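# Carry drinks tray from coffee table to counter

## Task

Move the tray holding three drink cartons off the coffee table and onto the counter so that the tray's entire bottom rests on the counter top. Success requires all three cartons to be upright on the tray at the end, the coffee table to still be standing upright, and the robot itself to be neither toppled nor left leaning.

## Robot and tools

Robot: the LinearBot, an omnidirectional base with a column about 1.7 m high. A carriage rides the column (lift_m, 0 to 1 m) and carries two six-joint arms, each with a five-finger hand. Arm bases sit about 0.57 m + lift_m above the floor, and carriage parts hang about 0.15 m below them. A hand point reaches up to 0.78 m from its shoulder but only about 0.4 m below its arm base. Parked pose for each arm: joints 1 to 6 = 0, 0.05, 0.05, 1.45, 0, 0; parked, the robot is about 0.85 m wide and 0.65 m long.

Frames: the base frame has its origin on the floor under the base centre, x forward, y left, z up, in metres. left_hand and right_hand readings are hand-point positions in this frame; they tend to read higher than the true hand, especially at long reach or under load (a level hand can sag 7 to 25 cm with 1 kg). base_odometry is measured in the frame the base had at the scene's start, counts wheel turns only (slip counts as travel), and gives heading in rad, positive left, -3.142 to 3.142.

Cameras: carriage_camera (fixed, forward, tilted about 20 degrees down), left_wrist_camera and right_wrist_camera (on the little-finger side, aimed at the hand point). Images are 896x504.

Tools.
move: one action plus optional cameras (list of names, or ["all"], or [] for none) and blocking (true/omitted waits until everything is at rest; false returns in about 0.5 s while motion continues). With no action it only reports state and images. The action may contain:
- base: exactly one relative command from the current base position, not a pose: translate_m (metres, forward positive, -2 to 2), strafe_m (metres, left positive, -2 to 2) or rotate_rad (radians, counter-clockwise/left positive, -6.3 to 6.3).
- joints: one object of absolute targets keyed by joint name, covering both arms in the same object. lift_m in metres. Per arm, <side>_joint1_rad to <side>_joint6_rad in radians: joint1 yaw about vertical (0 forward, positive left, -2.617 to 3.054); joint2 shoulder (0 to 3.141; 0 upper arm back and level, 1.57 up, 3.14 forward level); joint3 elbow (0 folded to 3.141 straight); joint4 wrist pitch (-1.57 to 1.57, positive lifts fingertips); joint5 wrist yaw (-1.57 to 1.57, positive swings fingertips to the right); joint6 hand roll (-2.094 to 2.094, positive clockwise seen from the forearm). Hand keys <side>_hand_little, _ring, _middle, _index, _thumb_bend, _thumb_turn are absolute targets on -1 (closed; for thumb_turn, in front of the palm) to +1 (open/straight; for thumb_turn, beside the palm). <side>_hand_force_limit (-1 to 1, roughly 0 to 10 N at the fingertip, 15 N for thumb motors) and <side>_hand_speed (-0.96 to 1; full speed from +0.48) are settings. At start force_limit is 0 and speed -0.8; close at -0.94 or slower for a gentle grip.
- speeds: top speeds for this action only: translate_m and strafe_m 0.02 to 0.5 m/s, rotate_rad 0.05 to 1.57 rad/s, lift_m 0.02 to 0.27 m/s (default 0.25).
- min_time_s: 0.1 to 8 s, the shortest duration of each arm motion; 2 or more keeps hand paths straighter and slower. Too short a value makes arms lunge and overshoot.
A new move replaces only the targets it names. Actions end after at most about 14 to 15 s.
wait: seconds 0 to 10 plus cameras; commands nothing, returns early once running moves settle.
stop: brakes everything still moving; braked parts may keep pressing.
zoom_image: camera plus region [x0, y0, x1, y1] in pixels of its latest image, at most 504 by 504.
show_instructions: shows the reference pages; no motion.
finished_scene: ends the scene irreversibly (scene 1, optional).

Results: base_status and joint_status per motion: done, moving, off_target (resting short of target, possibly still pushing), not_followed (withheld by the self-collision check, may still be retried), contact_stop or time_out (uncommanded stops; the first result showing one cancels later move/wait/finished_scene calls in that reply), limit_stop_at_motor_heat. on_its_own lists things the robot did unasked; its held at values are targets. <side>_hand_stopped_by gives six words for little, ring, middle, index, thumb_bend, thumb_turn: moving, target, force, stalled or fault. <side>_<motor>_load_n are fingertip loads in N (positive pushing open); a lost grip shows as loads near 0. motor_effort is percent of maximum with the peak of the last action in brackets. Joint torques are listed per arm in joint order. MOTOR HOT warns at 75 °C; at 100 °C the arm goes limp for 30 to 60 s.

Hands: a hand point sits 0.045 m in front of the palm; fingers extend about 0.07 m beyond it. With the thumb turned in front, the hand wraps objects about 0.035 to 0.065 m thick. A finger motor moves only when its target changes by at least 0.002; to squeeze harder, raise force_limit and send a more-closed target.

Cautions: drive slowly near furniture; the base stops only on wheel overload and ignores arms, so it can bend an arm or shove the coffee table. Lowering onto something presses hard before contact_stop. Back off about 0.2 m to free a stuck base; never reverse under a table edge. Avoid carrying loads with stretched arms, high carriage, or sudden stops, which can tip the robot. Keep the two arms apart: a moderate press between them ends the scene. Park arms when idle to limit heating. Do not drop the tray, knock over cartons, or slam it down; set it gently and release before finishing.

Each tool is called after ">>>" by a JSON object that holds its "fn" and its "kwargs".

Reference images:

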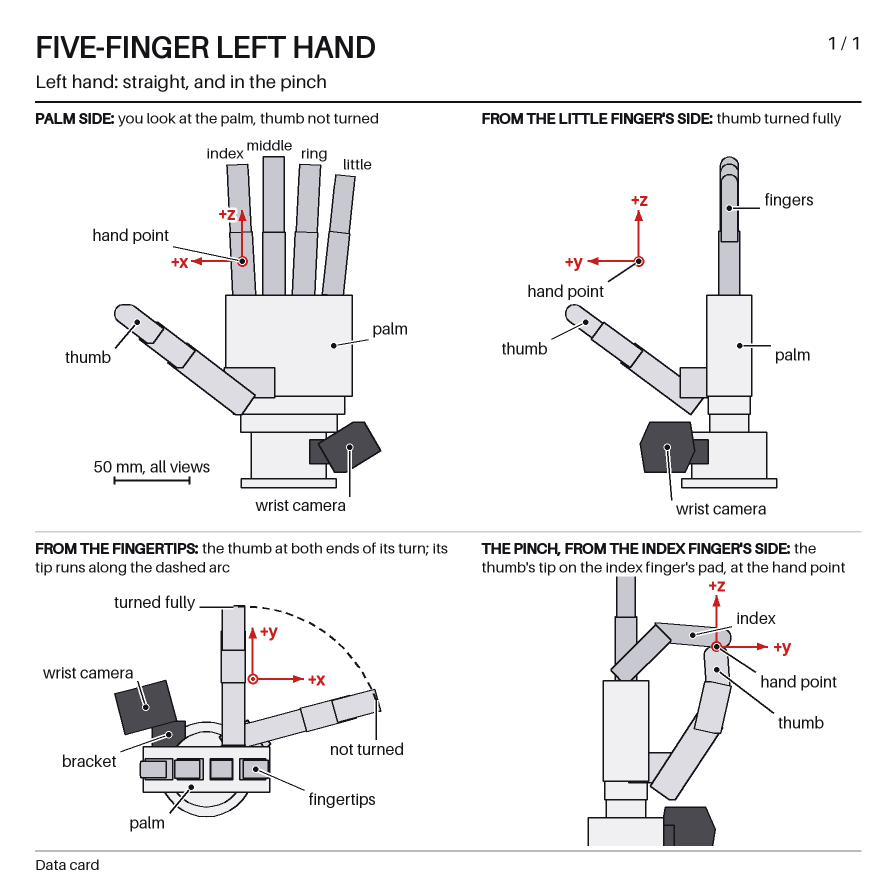

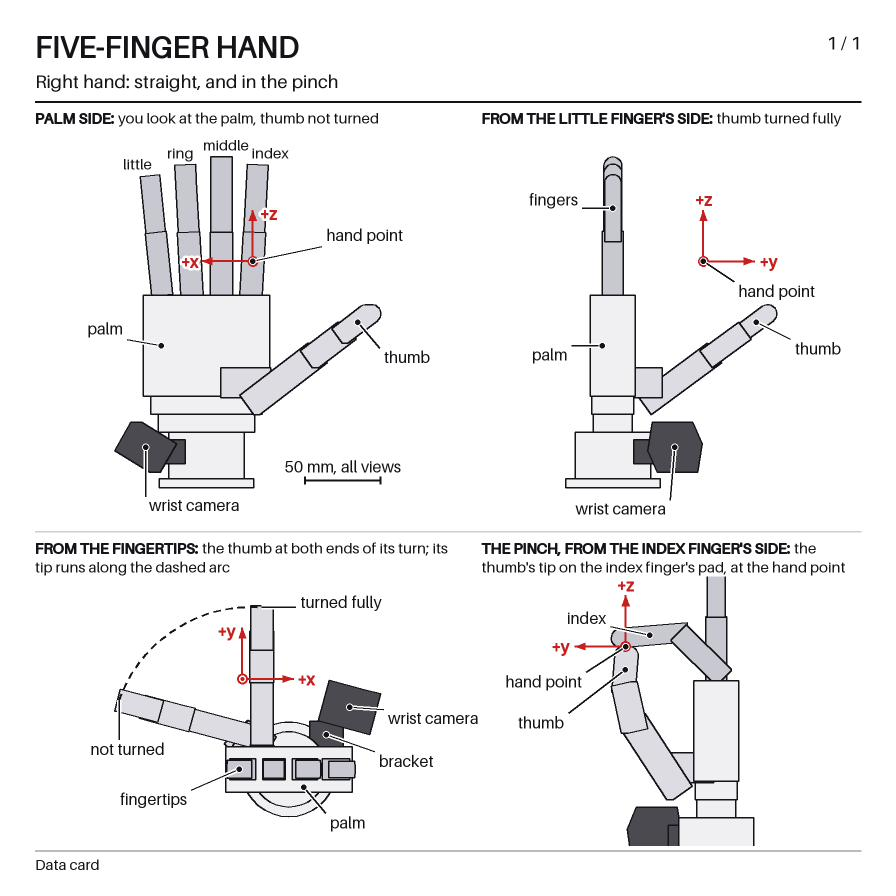

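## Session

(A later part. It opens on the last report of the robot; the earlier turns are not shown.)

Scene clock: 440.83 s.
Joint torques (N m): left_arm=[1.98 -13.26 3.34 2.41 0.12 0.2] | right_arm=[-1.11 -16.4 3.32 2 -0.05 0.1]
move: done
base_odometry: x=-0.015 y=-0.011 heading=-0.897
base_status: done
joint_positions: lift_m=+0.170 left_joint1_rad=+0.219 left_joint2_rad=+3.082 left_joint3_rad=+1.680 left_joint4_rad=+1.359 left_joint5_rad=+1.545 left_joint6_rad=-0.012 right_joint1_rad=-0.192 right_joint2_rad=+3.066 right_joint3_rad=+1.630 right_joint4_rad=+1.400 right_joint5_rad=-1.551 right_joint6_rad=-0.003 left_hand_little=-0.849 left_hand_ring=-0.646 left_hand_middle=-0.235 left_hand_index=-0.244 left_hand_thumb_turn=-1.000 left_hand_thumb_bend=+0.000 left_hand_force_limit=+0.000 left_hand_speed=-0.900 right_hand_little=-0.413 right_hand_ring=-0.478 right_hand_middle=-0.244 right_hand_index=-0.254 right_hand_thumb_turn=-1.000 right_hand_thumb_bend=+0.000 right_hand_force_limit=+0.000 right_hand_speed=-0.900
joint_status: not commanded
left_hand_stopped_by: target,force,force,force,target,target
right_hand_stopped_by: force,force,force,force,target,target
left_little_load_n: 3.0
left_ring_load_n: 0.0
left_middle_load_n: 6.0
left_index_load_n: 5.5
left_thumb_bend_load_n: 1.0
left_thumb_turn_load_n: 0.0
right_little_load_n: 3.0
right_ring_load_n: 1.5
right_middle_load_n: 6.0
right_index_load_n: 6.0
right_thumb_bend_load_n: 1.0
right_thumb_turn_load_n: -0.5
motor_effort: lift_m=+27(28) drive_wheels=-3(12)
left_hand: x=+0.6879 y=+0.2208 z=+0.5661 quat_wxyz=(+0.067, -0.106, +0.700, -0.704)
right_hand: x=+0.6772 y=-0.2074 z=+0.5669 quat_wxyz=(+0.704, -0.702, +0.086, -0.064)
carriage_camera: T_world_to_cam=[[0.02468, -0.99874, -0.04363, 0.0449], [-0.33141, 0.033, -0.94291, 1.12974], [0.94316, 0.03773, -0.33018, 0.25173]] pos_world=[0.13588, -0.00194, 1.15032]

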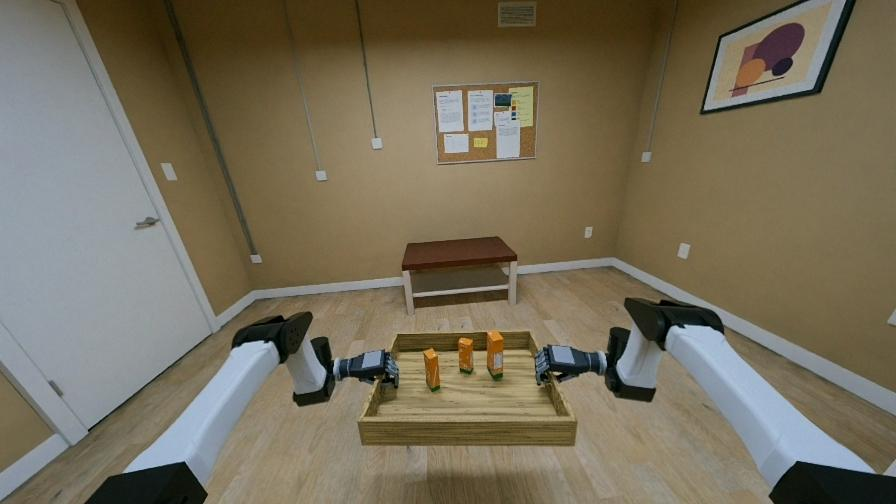

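>>> {"fn": "move", "kwargs": {"base": {"rotate_rad": -3.03}, "joints": {"lift_m": 0.62}, "speeds": {"rotate_rad": 0.4, "lift_m": 0.08}, "cameras": ["carriage_camera"]}}

Scene clock: 451.53 s.
Joint torques (N m): left_arm=[2.28 -13.9 3.63 2.35 0.1 0.21] | right_arm=[-1.13 -16.65 3.45 2.02 -0.05 0.1]
move: done
base_odometry: x=-0.015 y=-0.011 heading=+2.357
base_status: done
joint_positions: lift_m=+0.620 left_joint1_rad=+0.215 left_joint2_rad=+3.087 left_joint3_rad=+1.676 left_joint4_rad=+1.368 left_joint5_rad=+1.546 left_joint6_rad=-0.013 right_joint1_rad=-0.191 right_joint2_rad=+3.068 right_joint3_rad=+1.629 right_joint4_rad=+1.407 right_joint5_rad=-1.552 right_joint6_rad=-0.003 left_hand_little=-0.849 left_hand_ring=-0.646 left_hand_middle=-0.235 left_hand_index=-0.244 left_hand_thumb_turn=-1.000 left_hand_thumb_bend=+0.000 left_hand_force_limit=+0.000 left_hand_speed=-0.900 right_hand_little=-0.413 right_hand_ring=-0.478 right_hand_middle=-0.244 right_hand_index=-0.254 right_hand_thumb_turn=-1.000 right_hand_thumb_bend=+0.000 right_hand_force_limit=+0.000 right_hand_speed=-0.900
joint_status: all done
left_hand_stopped_by: target,force,force,force,target,target
right_hand_stopped_by: force,force,force,force,target,target
left_little_load_n: 3.5
left_ring_load_n: 0.0
left_middle_load_n: 6.0
left_index_load_n: 5.5
left_thumb_bend_load_n: 1.0
left_thumb_turn_load_n: -0.5
right_little_load_n: 3.5
right_ring_load_n: 2.0
right_middle_load_n: 6.0
right_index_load_n: 6.5
right_thumb_bend_load_n: 1.0
right_thumb_turn_load_n: 0.0
motor_effort: lift_m=+26(31) drive_wheels=+6(13)
left_hand: x=+0.6850 y=+0.2187 z=+1.0138 quat_wxyz=(+0.065, -0.104, +0.700, -0.704)
right_hand: x=+0.6763 y=-0.2067 z=+1.0162 quat_wxyz=(+0.704, -0.702, +0.085, -0.064)
carriage_camera: T_world_to_cam=[[0.02468, -0.99874, -0.04363, 0.06453], [-0.33141, 0.033, -0.94291, 1.55414], [0.94316, 0.03773, -0.33018, 0.40034]] pos_world=[0.13588, -0.00194, 1.60042]

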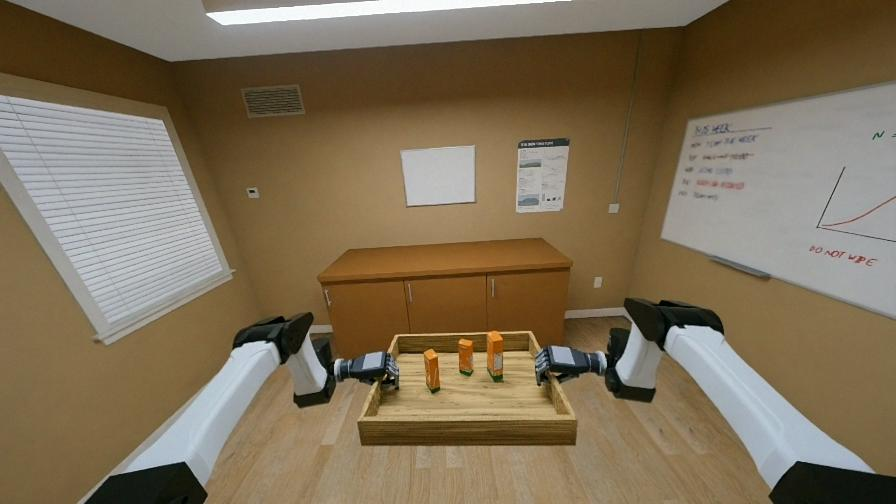

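>>> {"fn": "zoom_image", "kwargs": {"camera": "carriage_camera", "region": [280, 200, 620, 420]}}

Scaled by 1.482 from the camera's image (finer frame: 1280x720).

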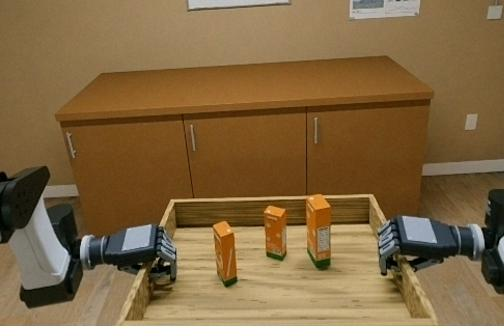

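>>> {"fn": "move", "kwargs": {"base": {"translate_m": 0.7}, "speeds": {"translate_m": 0.2}, "cameras": ["carriage_camera"]}}

>>> {"fn": "zoom_image", "kwargs": {"camera": "carriage_camera", "region": [200, 240, 700, 504]}}

Scene clock: 465.60 s.
Joint torques (N m): left_arm=[2.32 -13.9 3.62 2.3 0.08 0.21] | right_arm=[-1.17 -16.72 3.41 2 -0.06 0.09]
move: done
base_odometry: x=-0.509 y=+0.484 heading=+2.356
base_status: done
joint_positions: lift_m=+0.620 left_joint1_rad=+0.216 left_joint2_rad=+3.087 left_joint3_rad=+1.676 left_joint4_rad=+1.368 left_joint5_rad=+1.547 left_joint6_rad=-0.013 right_joint1_rad=-0.191 right_joint2_rad=+3.068 right_joint3_rad=+1.629 right_joint4_rad=+1.407 right_joint5_rad=-1.553 right_joint6_rad=-0.003 left_hand_little=-0.849 left_hand_ring=-0.646 left_hand_middle=-0.235 left_hand_index=-0.244 left_hand_thumb_turn=-1.000 left_hand_thumb_bend=+0.000 left_hand_force_limit=+0.000 left_hand_speed=-0.900 right_hand_little=-0.413 right_hand_ring=-0.478 right_hand_middle=-0.244 right_hand_index=-0.254 right_hand_thumb_turn=-1.000 right_hand_thumb_bend=+0.000 right_hand_force_limit=+0.000 right_hand_speed=-0.900
joint_status: not commanded
left_hand_stopped_by: target,force,force,force,target,target
right_hand_stopped_by: force,force,force,force,target,target
left_little_load_n: 4.0
left_ring_load_n: 0.0
left_middle_load_n: 6.0
left_index_load_n: 5.0
left_thumb_bend_load_n: 0.5
left_thumb_turn_load_n: 0.0
right_little_load_n: 3.5
right_ring_load_n: 2.0
right_middle_load_n: 6.0
right_index_load_n: 6.5
right_thumb_bend_load_n: 1.5
right_thumb_turn_load_n: 0.0
motor_effort: lift_m=+27(27) drive_wheels=+7(15)
left_hand: x=+0.6849 y=+0.2189 z=+1.0139 quat_wxyz=(+0.064, -0.104, +0.700, -0.704)
right_hand: x=+0.6760 y=-0.2067 z=+1.0162 quat_wxyz=(+0.704, -0.702, +0.084, -0.063)
carriage_camera: T_world_to_cam=[[0.02468, -0.99874, -0.04363, 0.06453], [-0.33141, 0.033, -0.94291, 1.55414], [0.94316, 0.03773, -0.33018, 0.40034]] pos_world=[0.13588, -0.00194, 1.60042]

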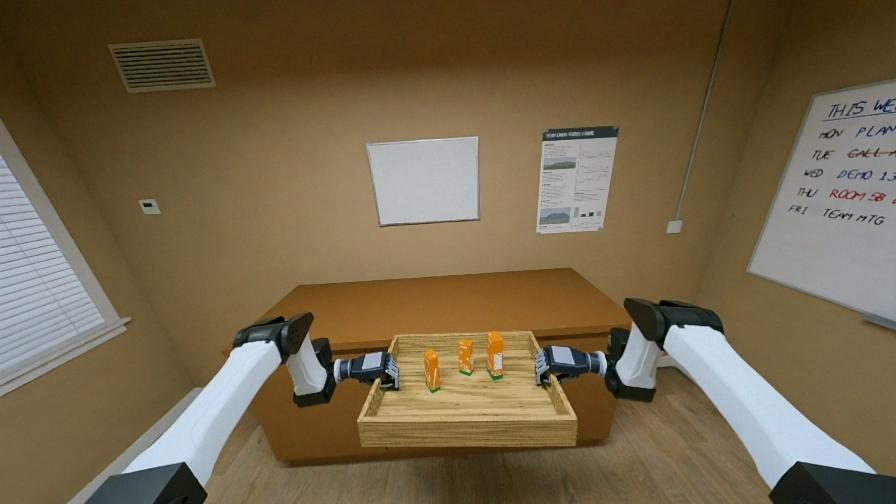

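Scaled by 1.008 from the camera's image (finer frame: 1280x720).

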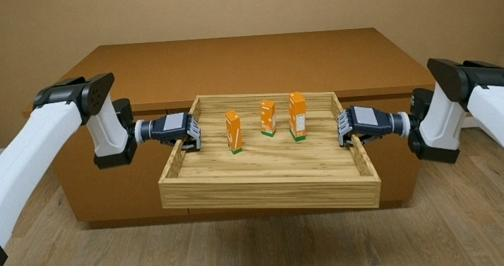

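>>> {"fn": "zoom_image", "kwargs": {"camera": "carriage_camera", "region": [210, 300, 410, 400]}}

>>> {"fn": "zoom_image", "kwargs": {"camera": "carriage_camera", "region": [500, 260, 700, 360]}}

Scaled by 2.520 from the camera's image (finer frame: 1280x720).

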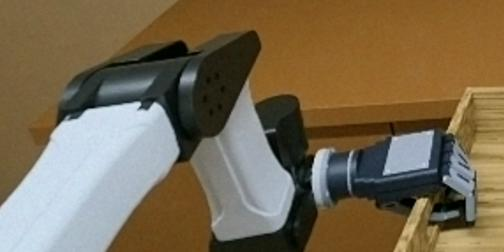

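Scaled by 2.520 from the camera's image (finer frame: 1280x720).

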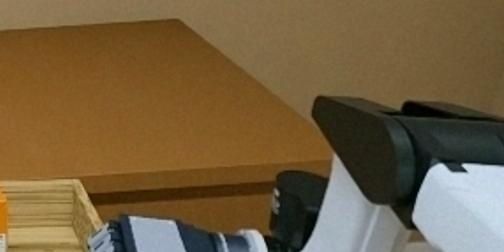

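>>> {"fn": "move", "kwargs": {"base": {"translate_m": 0.32}, "joints": {"lift_m": 0.65}, "speeds": {"translate_m": 0.15, "lift_m": 0.06}, "cameras": ["all"]}}

>>> {"fn": "zoom_image", "kwargs": {"camera": "carriage_camera", "region": [200, 300, 700, 504]}}

Scene clock: 494.43 s.
Joint torques (N m): left_arm=[2.15 -14.2 3.64 2.3 0.01 0.22] | right_arm=[-1.26 -16.7 3.64 1.94 -0.03 0.1]
move: done
base_odometry: x=-0.735 y=+0.711 heading=+2.354
base_status: done
joint_positions: lift_m=+0.650 left_joint1_rad=+0.216 left_joint2_rad=+3.091 left_joint3_rad=+1.676 left_joint4_rad=+1.370 left_joint5_rad=+1.551 left_joint6_rad=-0.014 right_joint1_rad=-0.191 right_joint2_rad=+3.069 right_joint3_rad=+1.625 right_joint4_rad=+1.410 right_joint5_rad=-1.557 right_joint6_rad=-0.003 left_hand_little=-0.849 left_hand_ring=-0.646 left_hand_middle=-0.235 left_hand_index=-0.244 left_hand_thumb_turn=-1.000 left_hand_thumb_bend=+0.000 left_hand_force_limit=+0.000 left_hand_speed=-0.900 right_hand_little=-0.413 right_hand_ring=-0.478 right_hand_middle=-0.244 right_hand_index=-0.254 right_hand_thumb_turn=-1.000 right_hand_thumb_bend=+0.000 right_hand_force_limit=+0.000 right_hand_speed=-0.900
joint_status: all done
left_hand_stopped_by: target,force,force,force,target,target
right_hand_stopped_by: force,force,force,force,target,target
left_little_load_n: 4.5
left_ring_load_n: 0.0
left_middle_load_n: 6.0
left_index_load_n: 5.5
left_thumb_bend_load_n: 1.0
left_thumb_turn_load_n: 0.0
right_little_load_n: 4.0
right_ring_load_n: 2.0
right_middle_load_n: 6.0
right_index_load_n: 6.0
right_thumb_bend_load_n: 1.5
right_thumb_turn_load_n: 0.0
motor_effort: lift_m=+26(31) drive_wheels=+5(15)
left_hand: x=+0.6832 y=+0.2189 z=+1.0424 quat_wxyz=(+0.062, -0.104, +0.700, -0.704)
right_hand: x=+0.6743 y=-0.2063 z=+1.0456 quat_wxyz=(+0.704, -0.702, +0.083, -0.062)
pictures: carriage_camera, left_wrist_camera, right_wrist_camera
carriage_camera: T_world_to_cam=[[0.02468, -0.99874, -0.04363, 0.06584], [-0.33141, 0.033, -0.94291, 1.58243], [0.94316, 0.03773, -0.33018, 0.41025]] pos_world=[0.13588, -0.00194, 1.63042]
left_wrist_camera: T_world_to_cam=[[-0.20989, -0.04387, 0.97674, -0.86632], [-0.93495, 0.30125, -0.18738, 0.77], [-0.28603, -0.95253, -0.10425, 0.62729]] pos_world=[0.7175, 0.32755, 1.05584]
right_wrist_camera: T_world_to_cam=[[0.24178, -0.02666, -0.96996, 0.84388], [-0.92631, -0.30402, -0.22255, 0.7972], [-0.28896, 0.95229, -0.0982, 0.61226]] pos_world=[0.71133, -0.31819, 1.05607]

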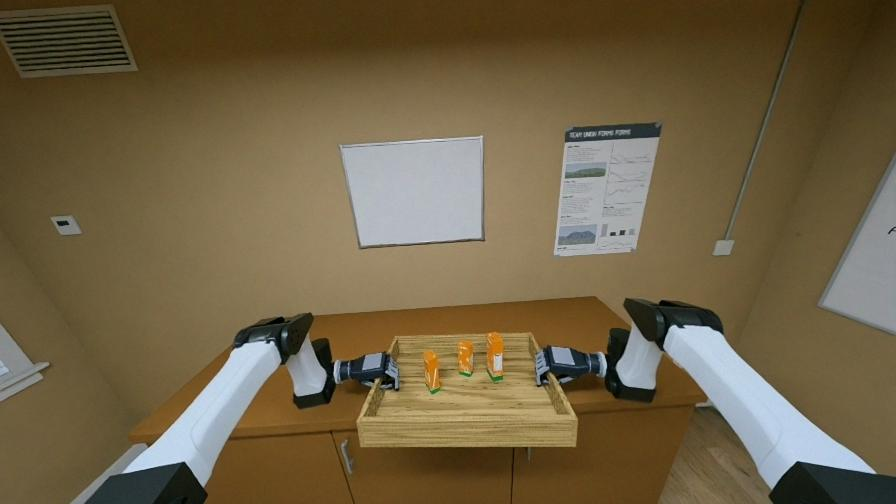

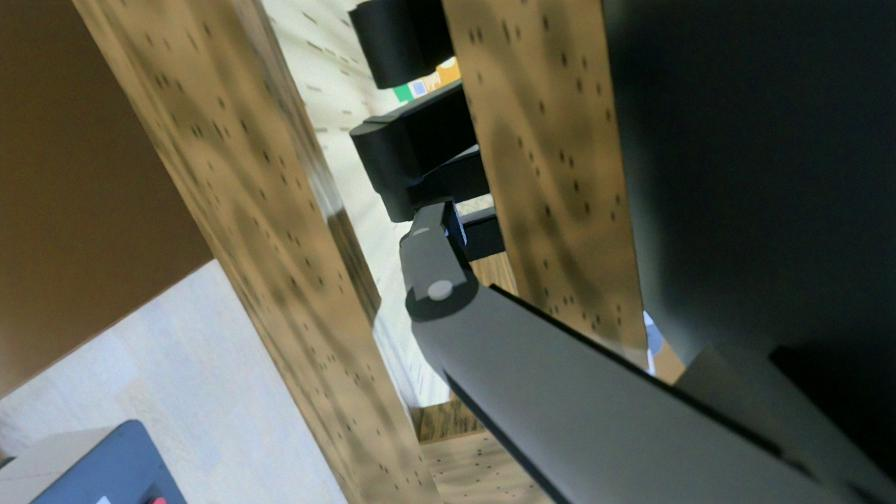

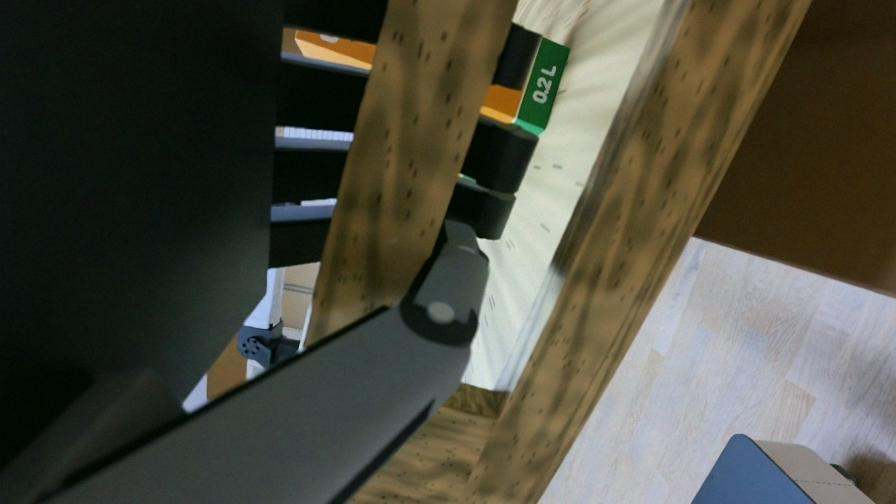

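Scaled by 1.008 from the camera's image (finer frame: 1280x720).

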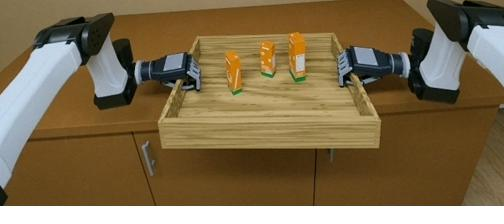

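>>> {"fn": "zoom_image", "kwargs": {"camera": "carriage_camera", "region": [110, 380, 370, 504]}}

>>> {"fn": "zoom_image", "kwargs": {"camera": "carriage_camera", "region": [560, 360, 760, 460]}}

Scaled by 1.938 from the camera's image (finer frame: 1280x720).

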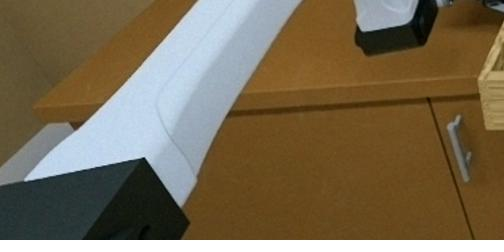

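Scaled by 2.520 from the camera's image (finer frame: 1280x720).

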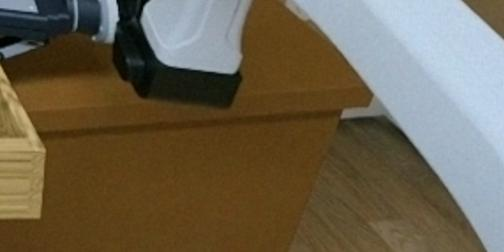

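>>> {"fn": "move", "kwargs": {"base": {"translate_m": 0.25}, "speeds": {"translate_m": 0.12}, "cameras": ["all"]}}

>>> {"fn": "zoom_image", "kwargs": {"camera": "carriage_camera", "region": [200, 300, 700, 504]}}

Scene clock: 524.63 s.
Joint torques (N m): left_arm=[2.1 -14.02 3.6 2.21 0.02 0.22] | right_arm=[-1.33 -16.8 3.64 1.94 0.01 0.09]
move: done
MOTOR HOT: joint 2 (shoulder) of the left arm now reports 81 °C; the controller stops that arm at 100 °C. To cool a motor, set the load down, stop pushing, or move to a pose that needs little force.
base_odometry: x=-0.911 y=+0.888 heading=+2.353
base_status: done
joint_positions: lift_m=+0.650 left_joint1_rad=+0.217 left_joint2_rad=+3.091 left_joint3_rad=+1.676 left_joint4_rad=+1.370 left_joint5_rad=+1.551 left_joint6_rad=-0.014 right_joint1_rad=-0.190 right_joint2_rad=+3.069 right_joint3_rad=+1.625 right_joint4_rad=+1.410 right_joint5_rad=-1.558 right_joint6_rad=-0.003 left_hand_little=-0.849 left_hand_ring=-0.646 left_hand_middle=-0.235 left_hand_index=-0.244 left_hand_thumb_turn=-1.000 left_hand_thumb_bend=+0.000 left_hand_force_limit=+0.000 left_hand_speed=-0.900 right_hand_little=-0.413 right_hand_ring=-0.478 right_hand_middle=-0.244 right_hand_index=-0.254 right_hand_thumb_turn=-1.000 right_hand_thumb_bend=+0.000 right_hand_force_limit=+0.000 right_hand_speed=-0.900
joint_status: not commanded
left_hand_stopped_by: target,force,force,force,target,target
right_hand_stopped_by: force,force,force,force,target,target
left_little_load_n: 4.0
left_ring_load_n: 0.0
left_middle_load_n: 6.0
left_index_load_n: 5.5
left_thumb_bend_load_n: 0.5
left_thumb_turn_load_n: 0.0
right_little_load_n: 3.5
right_ring_load_n: 2.0
right_middle_load_n: 6.0
right_index_load_n: 6.5
right_thumb_bend_load_n: 1.0
right_thumb_turn_load_n: 0.0
motor_effort: lift_m=+27(27) drive_wheels=-4(14)
left_hand: x=+0.6832 y=+0.2191 z=+1.0424 quat_wxyz=(+0.062, -0.104, +0.700, -0.704)
right_hand: x=+0.6740 y=-0.2060 z=+1.0456 quat_wxyz=(+0.704, -0.702, +0.083, -0.061)
pictures: carriage_camera, left_wrist_camera, right_wrist_camera
carriage_camera: T_world_to_cam=[[0.02468, -0.99874, -0.04363, 0.06584], [-0.33141, 0.033, -0.94291, 1.58243], [0.94316, 0.03773, -0.33018, 0.41025]] pos_world=[0.13588, -0.00194, 1.63042]
left_wrist_camera: T_world_to_cam=[[-0.20988, -0.04396, 0.97674, -0.86629], [-0.93508, 0.30087, -0.18738, 0.77016], [-0.28563, -0.95265, -0.10425, 0.62724]] pos_world=[0.7175, 0.32775, 1.05584]
right_wrist_camera: T_world_to_cam=[[0.24149, -0.02608, -0.97005, 0.8444], [-0.9258, -0.30579, -0.22225, 0.79603], [-0.29084, 0.95174, -0.09799, 0.61271]] pos_world=[0.71124, -0.31769, 1.05607]

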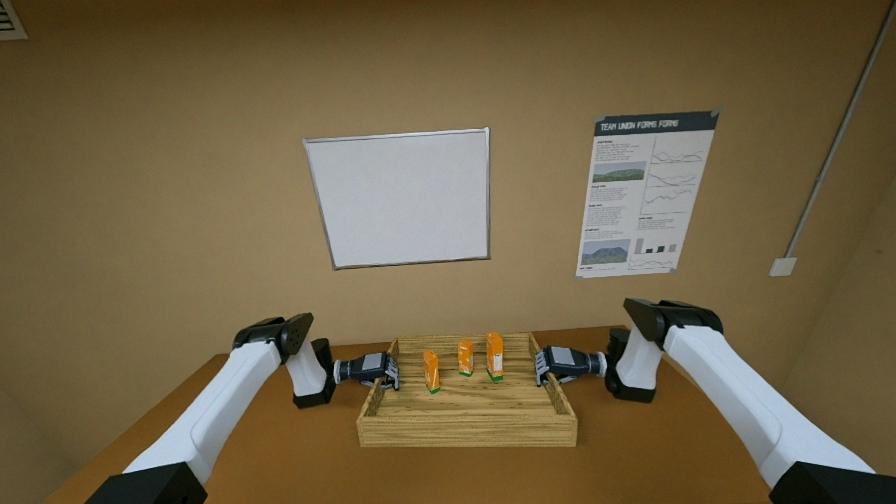

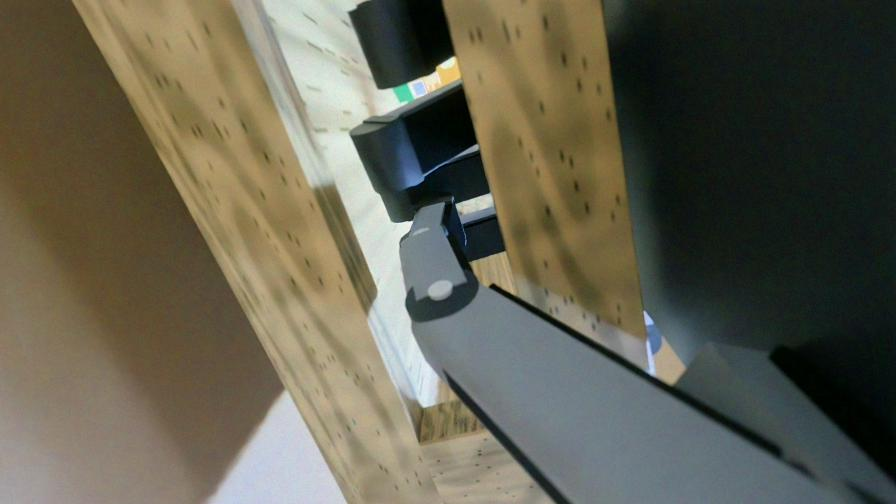

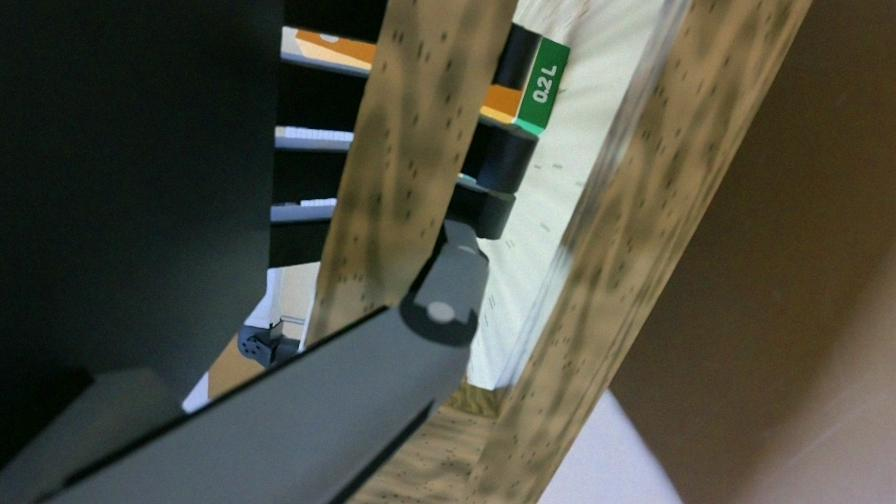

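Scaled by 1.008 from the camera's image (finer frame: 1280x720).

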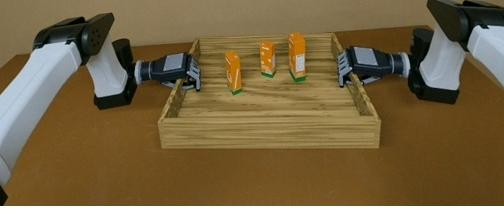

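>>> {"fn": "move", "kwargs": {"joints": {"lift_m": 0.615}, "speeds": {"lift_m": 0.05}, "cameras": ["carriage_camera", "left_wrist_camera"]}}

Scene clock: 528.23 s.
Joint torques (N m): left_arm=[2.11 -14.17 3.71 2.28 0.05 0.23] | right_arm=[-1.39 -16.99 3.73 1.95 -0.03 0.09]
move: done
MOTOR HOT: still on. Joint 2 (shoulder) of the left arm now reports 81 °C.
base_odometry: x=-0.911 y=+0.888 heading=+2.353
base_status: not commanded
joint_positions: lift_m=+0.615 left_joint1_rad=+0.217 left_joint2_rad=+3.092 left_joint3_rad=+1.676 left_joint4_rad=+1.369 left_joint5_rad=+1.551 left_joint6_rad=-0.014 right_joint1_rad=-0.190 right_joint2_rad=+3.070 right_joint3_rad=+1.625 right_joint4_rad=+1.409 right_joint5_rad=-1.558 right_joint6_rad=-0.003 left_hand_little=-0.849 left_hand_ring=-0.646 left_hand_middle=-0.235 left_hand_index=-0.244 left_hand_thumb_turn=-1.000 left_hand_thumb_bend=+0.000 left_hand_force_limit=+0.000 left_hand_speed=-0.900 right_hand_little=-0.413 right_hand_ring=-0.478 right_hand_middle=-0.244 right_hand_index=-0.254 right_hand_thumb_turn=-1.000 right_hand_thumb_bend=+0.000 right_hand_force_limit=+0.000 right_hand_speed=-0.900
joint_status: all done
left_hand_stopped_by: target,force,force,force,target,target
right_hand_stopped_by: force,force,force,force,target,target
left_little_load_n: 4.5
left_ring_load_n: 0.0
left_middle_load_n: 6.0
left_index_load_n: 5.0
left_thumb_bend_load_n: 0.5
left_thumb_turn_load_n: 0.0
right_little_load_n: 4.0
right_ring_load_n: 2.0
right_middle_load_n: 6.0
right_index_load_n: 6.5
right_thumb_bend_load_n: 1.0
right_thumb_turn_load_n: 0.0
motor_effort: lift_m=+23(23) drive_wheels=-4(9)
left_hand: x=+0.6828 y=+0.2190 z=+1.0074 quat_wxyz=(+0.062, -0.105, +0.700, -0.704)
right_hand: x=+0.6737 y=-0.2059 z=+1.0106 quat_wxyz=(+0.704, -0.702, +0.083, -0.060)
carriage_camera: T_world_to_cam=[[0.02468, -0.99874, -0.04363, 0.06433], [-0.33141, 0.033, -0.94291, 1.54981], [0.94316, 0.03773, -0.33018, 0.39882]] pos_world=[0.13588, -0.00194, 1.59582]
left_wrist_camera: T_world_to_cam=[[-0.20762, -0.04351, 0.97724, -0.83428], [-0.9355, 0.3008, -0.18535, 0.76147], [-0.28589, -0.95269, -0.10316, 0.62245]] pos_world=[0.7171, 0.32765, 1.02064]

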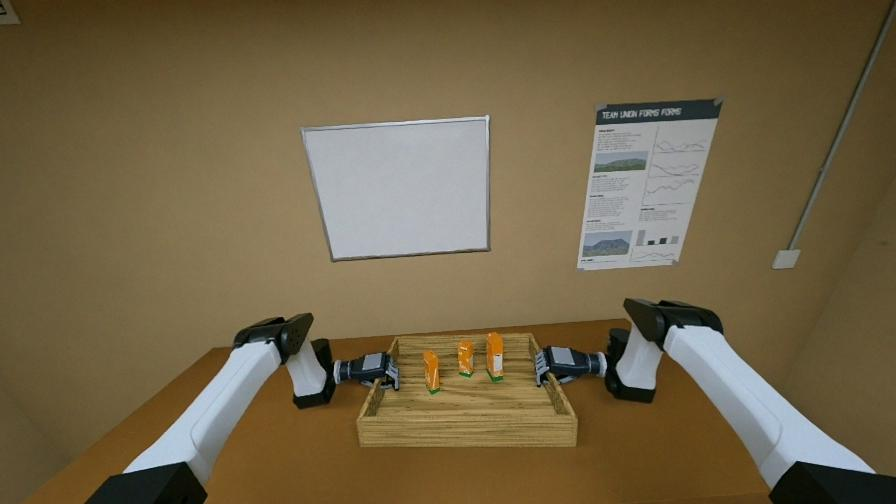

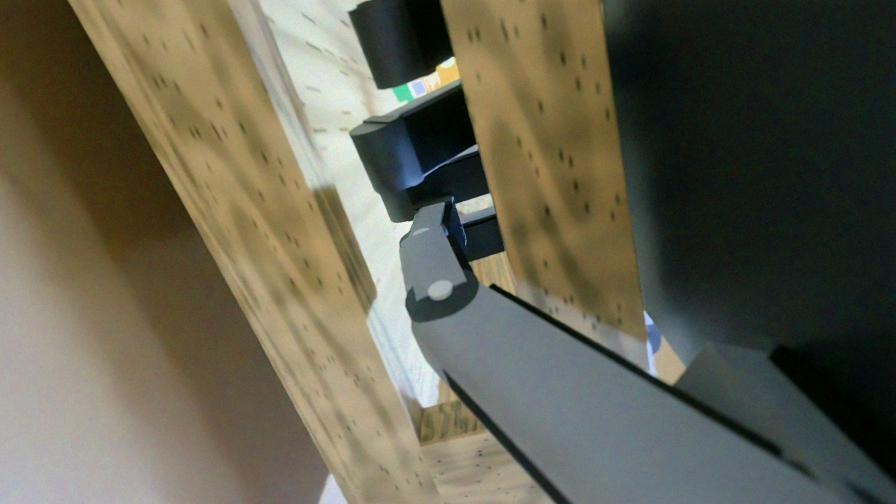

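>>> {"fn": "move", "kwargs": {"joints": {"lift_m": 0.597}, "speeds": {"lift_m": 0.03}, "cameras": ["left_wrist_camera"]}}

>>> {"fn": "move", "kwargs": {"joints": {"lift_m": 0.585}, "speeds": {"lift_m": 0.03}, "cameras": ["left_wrist_camera", "right_wrist_camera"]}}

Scene clock: 532.03 s.
Joint torques (N m): left_arm=[2.04 -14.19 3.52 2.27 0.04 0.23] | right_arm=[-1.28 -17.01 3.55 1.96 0 0.11]
move: done
MOTOR HOT: still on. Joint 2 (shoulder) of the left arm now reports 81 °C.
base_odometry: x=-0.911 y=+0.888 heading=+2.353
base_status: not commanded
joint_positions: lift_m=+0.597 left_joint1_rad=+0.217 left_joint2_rad=+3.092 left_joint3_rad=+1.676 left_joint4_rad=+1.370 left_joint5_rad=+1.552 left_joint6_rad=-0.014 right_joint1_rad=-0.190 right_joint2_rad=+3.070 right_joint3_rad=+1.625 right_joint4_rad=+1.409 right_joint5_rad=-1.558 right_joint6_rad=-0.003 left_hand_little=-0.849 left_hand_ring=-0.646 left_hand_middle=-0.235 left_hand_index=-0.244 left_hand_thumb_turn=-1.000 left_hand_thumb_bend=+0.000 left_hand_force_limit=+0.000 left_hand_speed=-0.900 right_hand_little=-0.413 right_hand_ring=-0.478 right_hand_middle=-0.244 right_hand_index=-0.254 right_hand_thumb_turn=-1.000 right_hand_thumb_bend=+0.000 right_hand_force_limit=+0.000 right_hand_speed=-0.900
joint_status: all done
left_hand_stopped_by: target,force,force,force,target,target
right_hand_stopped_by: force,force,force,force,target,target
left_little_load_n: 4.0
left_ring_load_n: -0.5
left_middle_load_n: 6.0
left_index_load_n: 5.5
left_thumb_bend_load_n: 1.0
left_thumb_turn_load_n: -0.5
right_little_load_n: 3.5
right_ring_load_n: 2.0
right_middle_load_n: 6.0
right_index_load_n: 6.5
right_thumb_bend_load_n: 1.5
right_thumb_turn_load_n: 0.0
motor_effort: lift_m=+22(23) drive_wheels=+5(8)
left_hand: x=+0.6827 y=+0.2190 z=+0.9895 quat_wxyz=(+0.062, -0.104, +0.700, -0.704)
right_hand: x=+0.6737 y=-0.2059 z=+0.9927 quat_wxyz=(+0.704, -0.702, +0.083, -0.060)
left_wrist_camera: T_world_to_cam=[[-0.20842, -0.04344, 0.97708, -0.81616], [-0.93513, 0.30152, -0.18607, 0.75838], [-0.28652, -0.95247, -0.10346, 0.62129]] pos_world=[0.7171, 0.32765, 1.00284]

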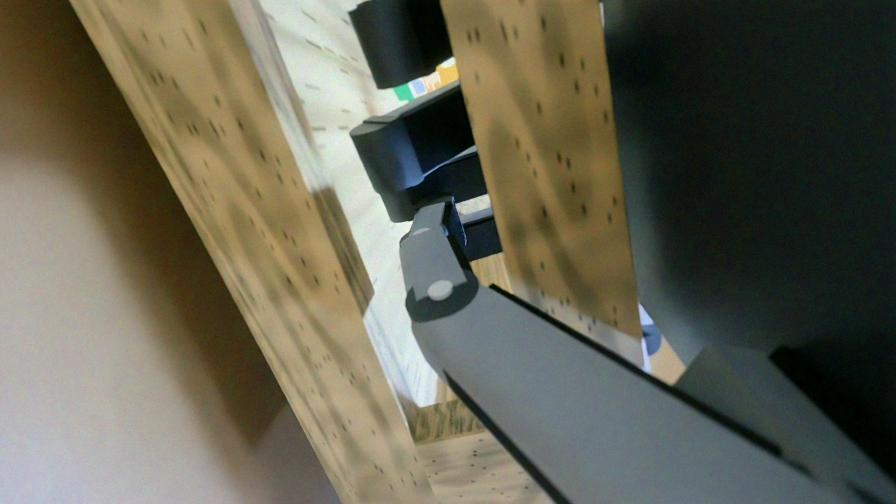

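Scene clock: 532.73 s.
Joint torques (N m): left_arm=[2.17 -14.23 3.56 2.21 -0.02 0.23] | right_arm=[-1.32 -16.94 3.66 1.93 -0.01 0.11]
move: done
MOTOR HOT: still on. Joint 2 (shoulder) of the left arm now reports 81 °C.
base_odometry: x=-0.911 y=+0.888 heading=+2.353
base_status: not commanded
joint_positions: lift_m=+0.585 left_joint1_rad=+0.217 left_joint2_rad=+3.092 left_joint3_rad=+1.676 left_joint4_rad=+1.374 left_joint5_rad=+1.555 left_joint6_rad=-0.014 right_joint1_rad=-0.190 right_joint2_rad=+3.070 right_joint3_rad=+1.625 right_joint4_rad=+1.415 right_joint5_rad=-1.555 right_joint6_rad=-0.004 left_hand_little=-0.849 left_hand_ring=-0.646 left_hand_middle=-0.235 left_hand_index=-0.244 left_hand_thumb_turn=-1.000 left_hand_thumb_bend=+0.000 left_hand_force_limit=+0.000 left_hand_speed=-0.900 right_hand_little=-0.413 right_hand_ring=-0.478 right_hand_middle=-0.244 right_hand_index=-0.254 right_hand_thumb_turn=-1.000 right_hand_thumb_bend=+0.000 right_hand_force_limit=+0.000 right_hand_speed=-0.900
joint_status: all done
left_hand_stopped_by: target,force,force,force,target,target
right_hand_stopped_by: force,force,force,force,target,target
left_little_load_n: 3.5
left_ring_load_n: 0.0
left_middle_load_n: 6.0
left_index_load_n: 5.5
left_thumb_bend_load_n: 1.0
left_thumb_turn_load_n: 0.0
right_little_load_n: 2.0
right_ring_load_n: 1.0
right_middle_load_n: 6.0
right_index_load_n: 6.5
right_thumb_bend_load_n: 1.5
right_thumb_turn_load_n: -0.5
motor_effort: lift_m=+22(23) drive_wheels=-5(7)
left_hand: x=+0.6824 y=+0.2190 z=+0.9777 quat_wxyz=(+0.062, -0.102, +0.700, -0.704)
right_hand: x=+0.6747 y=-0.2060 z=+0.9809 quat_wxyz=(+0.704, -0.703, +0.082, -0.064)
left_wrist_camera: T_world_to_cam=[[-0.2133, -0.04361, 0.97601, -0.80035], [-0.93318, 0.3049, -0.19031, 0.75788], [-0.28928, -0.95139, -0.10573, 0.62385]] pos_world=[0.71699, 0.32755, 0.99134]
right_wrist_camera: T_world_to_cam=[[0.24646, -0.02789, -0.96875, 0.77645], [-0.92556, -0.30319, -0.22675, 0.78704], [-0.28739, 0.95252, -0.10054, 0.60699]] pos_world=[0.71153, -0.31789, 0.99167]

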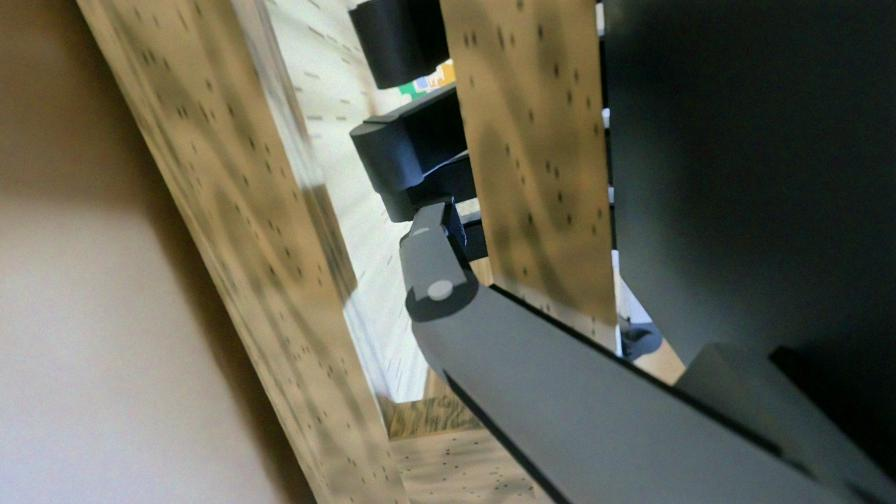

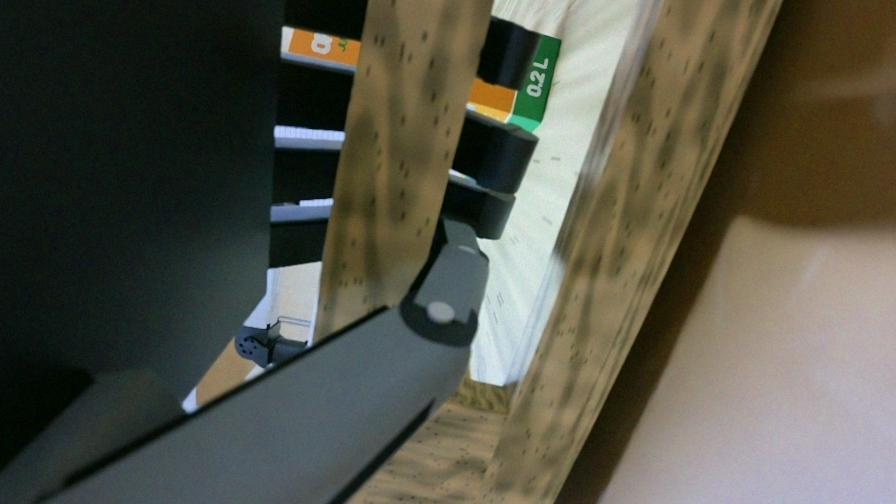

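>>> {"fn": "move", "kwargs": {"joints": {"lift_m": 0.577}, "speeds": {"lift_m": 0.03}, "cameras": ["all"]}}

>>> {"fn": "zoom_image", "kwargs": {"camera": "carriage_camera", "region": [300, 300, 640, 504]}}

Scene clock: 535.50 s.
Joint torques (N m): left_arm=[2.09 -14.05 3.59 2.06 0.02 0.22] | right_arm=[-1.4 -16.79 3.7 1.81 -0.11 0.11]
move: done
MOTOR HOT: still on. Joint 2 (shoulder) of the left arm now reports 81 °C.
base_odometry: x=-0.911 y=+0.888 heading=+2.353
base_status: not commanded
joint_positions: lift_m=+0.577 left_joint1_rad=+0.217 left_joint2_rad=+3.092 left_joint3_rad=+1.676 left_joint4_rad=+1.385 left_joint5_rad=+1.555 left_joint6_rad=-0.014 right_joint1_rad=-0.190 right_joint2_rad=+3.070 right_joint3_rad=+1.625 right_joint4_rad=+1.418 right_joint5_rad=-1.550 right_joint6_rad=-0.004 left_hand_little=-0.849 left_hand_ring=-0.646 left_hand_middle=-0.235 left_hand_index=-0.244 left_hand_thumb_turn=-1.000 left_hand_thumb_bend=+0.000 left_hand_force_limit=+0.000 left_hand_speed=-0.900 right_hand_little=-0.413 right_hand_ring=-0.478 right_hand_middle=-0.244 right_hand_index=-0.254 right_hand_thumb_turn=-1.000 right_hand_thumb_bend=+0.000 right_hand_force_limit=+0.000 right_hand_speed=-0.900
joint_status: all done
left_hand_stopped_by: target,force,force,force,target,target
right_hand_stopped_by: force,force,force,force,target,target
left_little_load_n: 2.5
left_ring_load_n: 0.0
left_middle_load_n: 6.5
left_index_load_n: 5.5
left_thumb_bend_load_n: 0.5
left_thumb_turn_load_n: 0.0
right_little_load_n: 1.5
right_ring_load_n: 0.0
right_middle_load_n: 6.5
right_index_load_n: 6.5
right_thumb_bend_load_n: 1.5
right_thumb_turn_load_n: -0.5
motor_effort: lift_m=+22(22) drive_wheels=+4(9)
left_hand: x=+0.6831 y=+0.2194 z=+0.9702 quat_wxyz=(+0.066, -0.098, +0.700, -0.704)
right_hand: x=+0.6759 y=-0.2061 z=+0.9730 quat_wxyz=(+0.704, -0.703, +0.082, -0.067)
pictures: carriage_camera, left_wrist_camera, right_wrist_camera
carriage_camera: T_world_to_cam=[[0.02468, -0.99874, -0.04363, 0.06268], [-0.33141, 0.033, -0.94291, 1.51407], [0.94316, 0.03773, -0.33018, 0.38631]] pos_world=[0.13588, -0.00194, 1.55792]
left_wrist_camera: T_world_to_cam=[[-0.22384, -0.04604, 0.97354, -0.78268], [-0.93116, 0.30507, -0.19967, 0.76465], [-0.2878, -0.95122, -0.11116, 0.62778]] pos_world=[0.7175, 0.32785, 0.98443]
right_wrist_camera: T_world_to_cam=[[0.24959, -0.0299, -0.96789, 0.76514], [-0.92629, -0.29877, -0.22963, 0.79053], [-0.28231, 0.95386, -0.10226, 0.60508]] pos_world=[0.71211, -0.31809, 0.98398]

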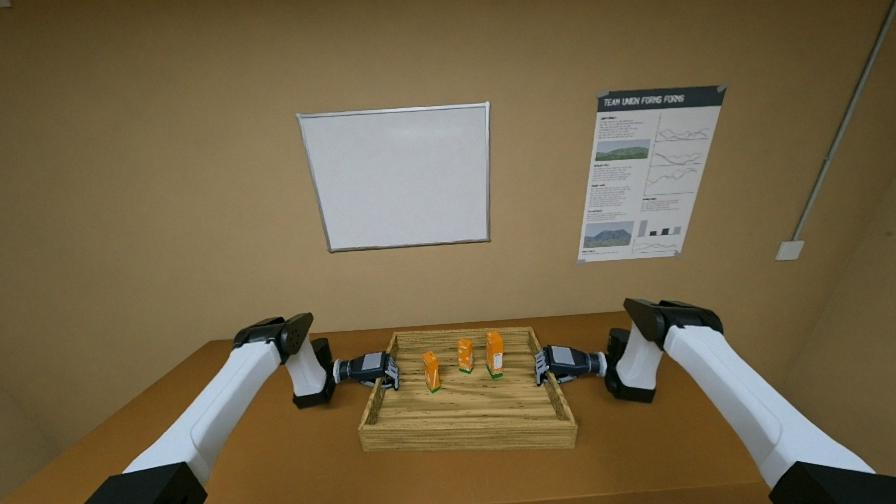

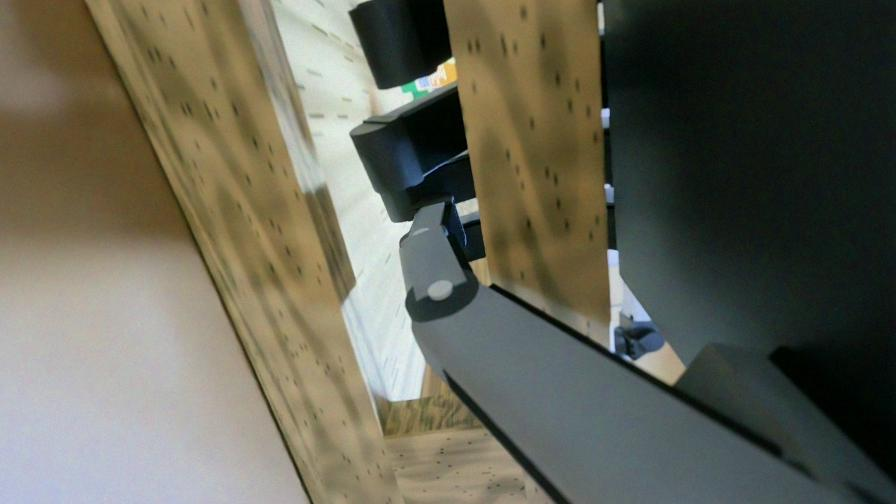

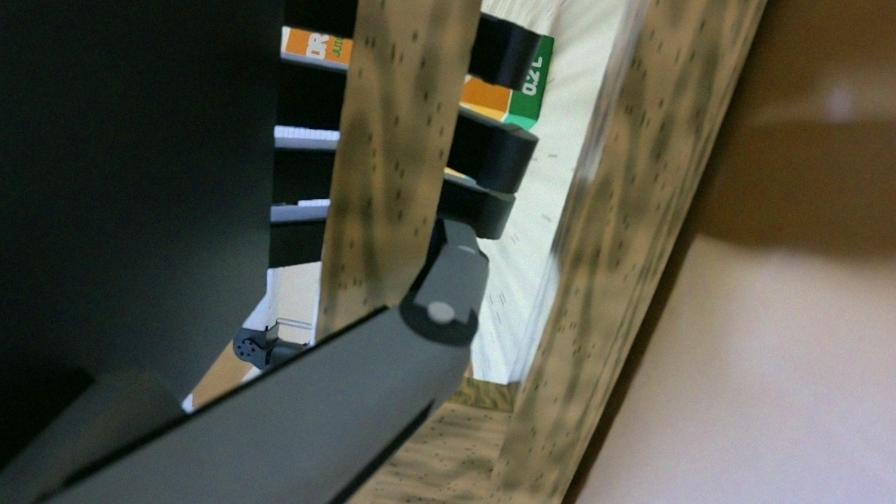

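Scaled by 1.482 from the camera's image (finer frame: 1280x720).

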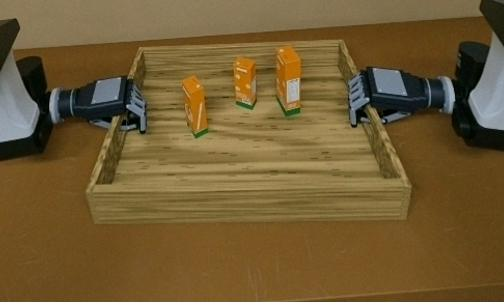

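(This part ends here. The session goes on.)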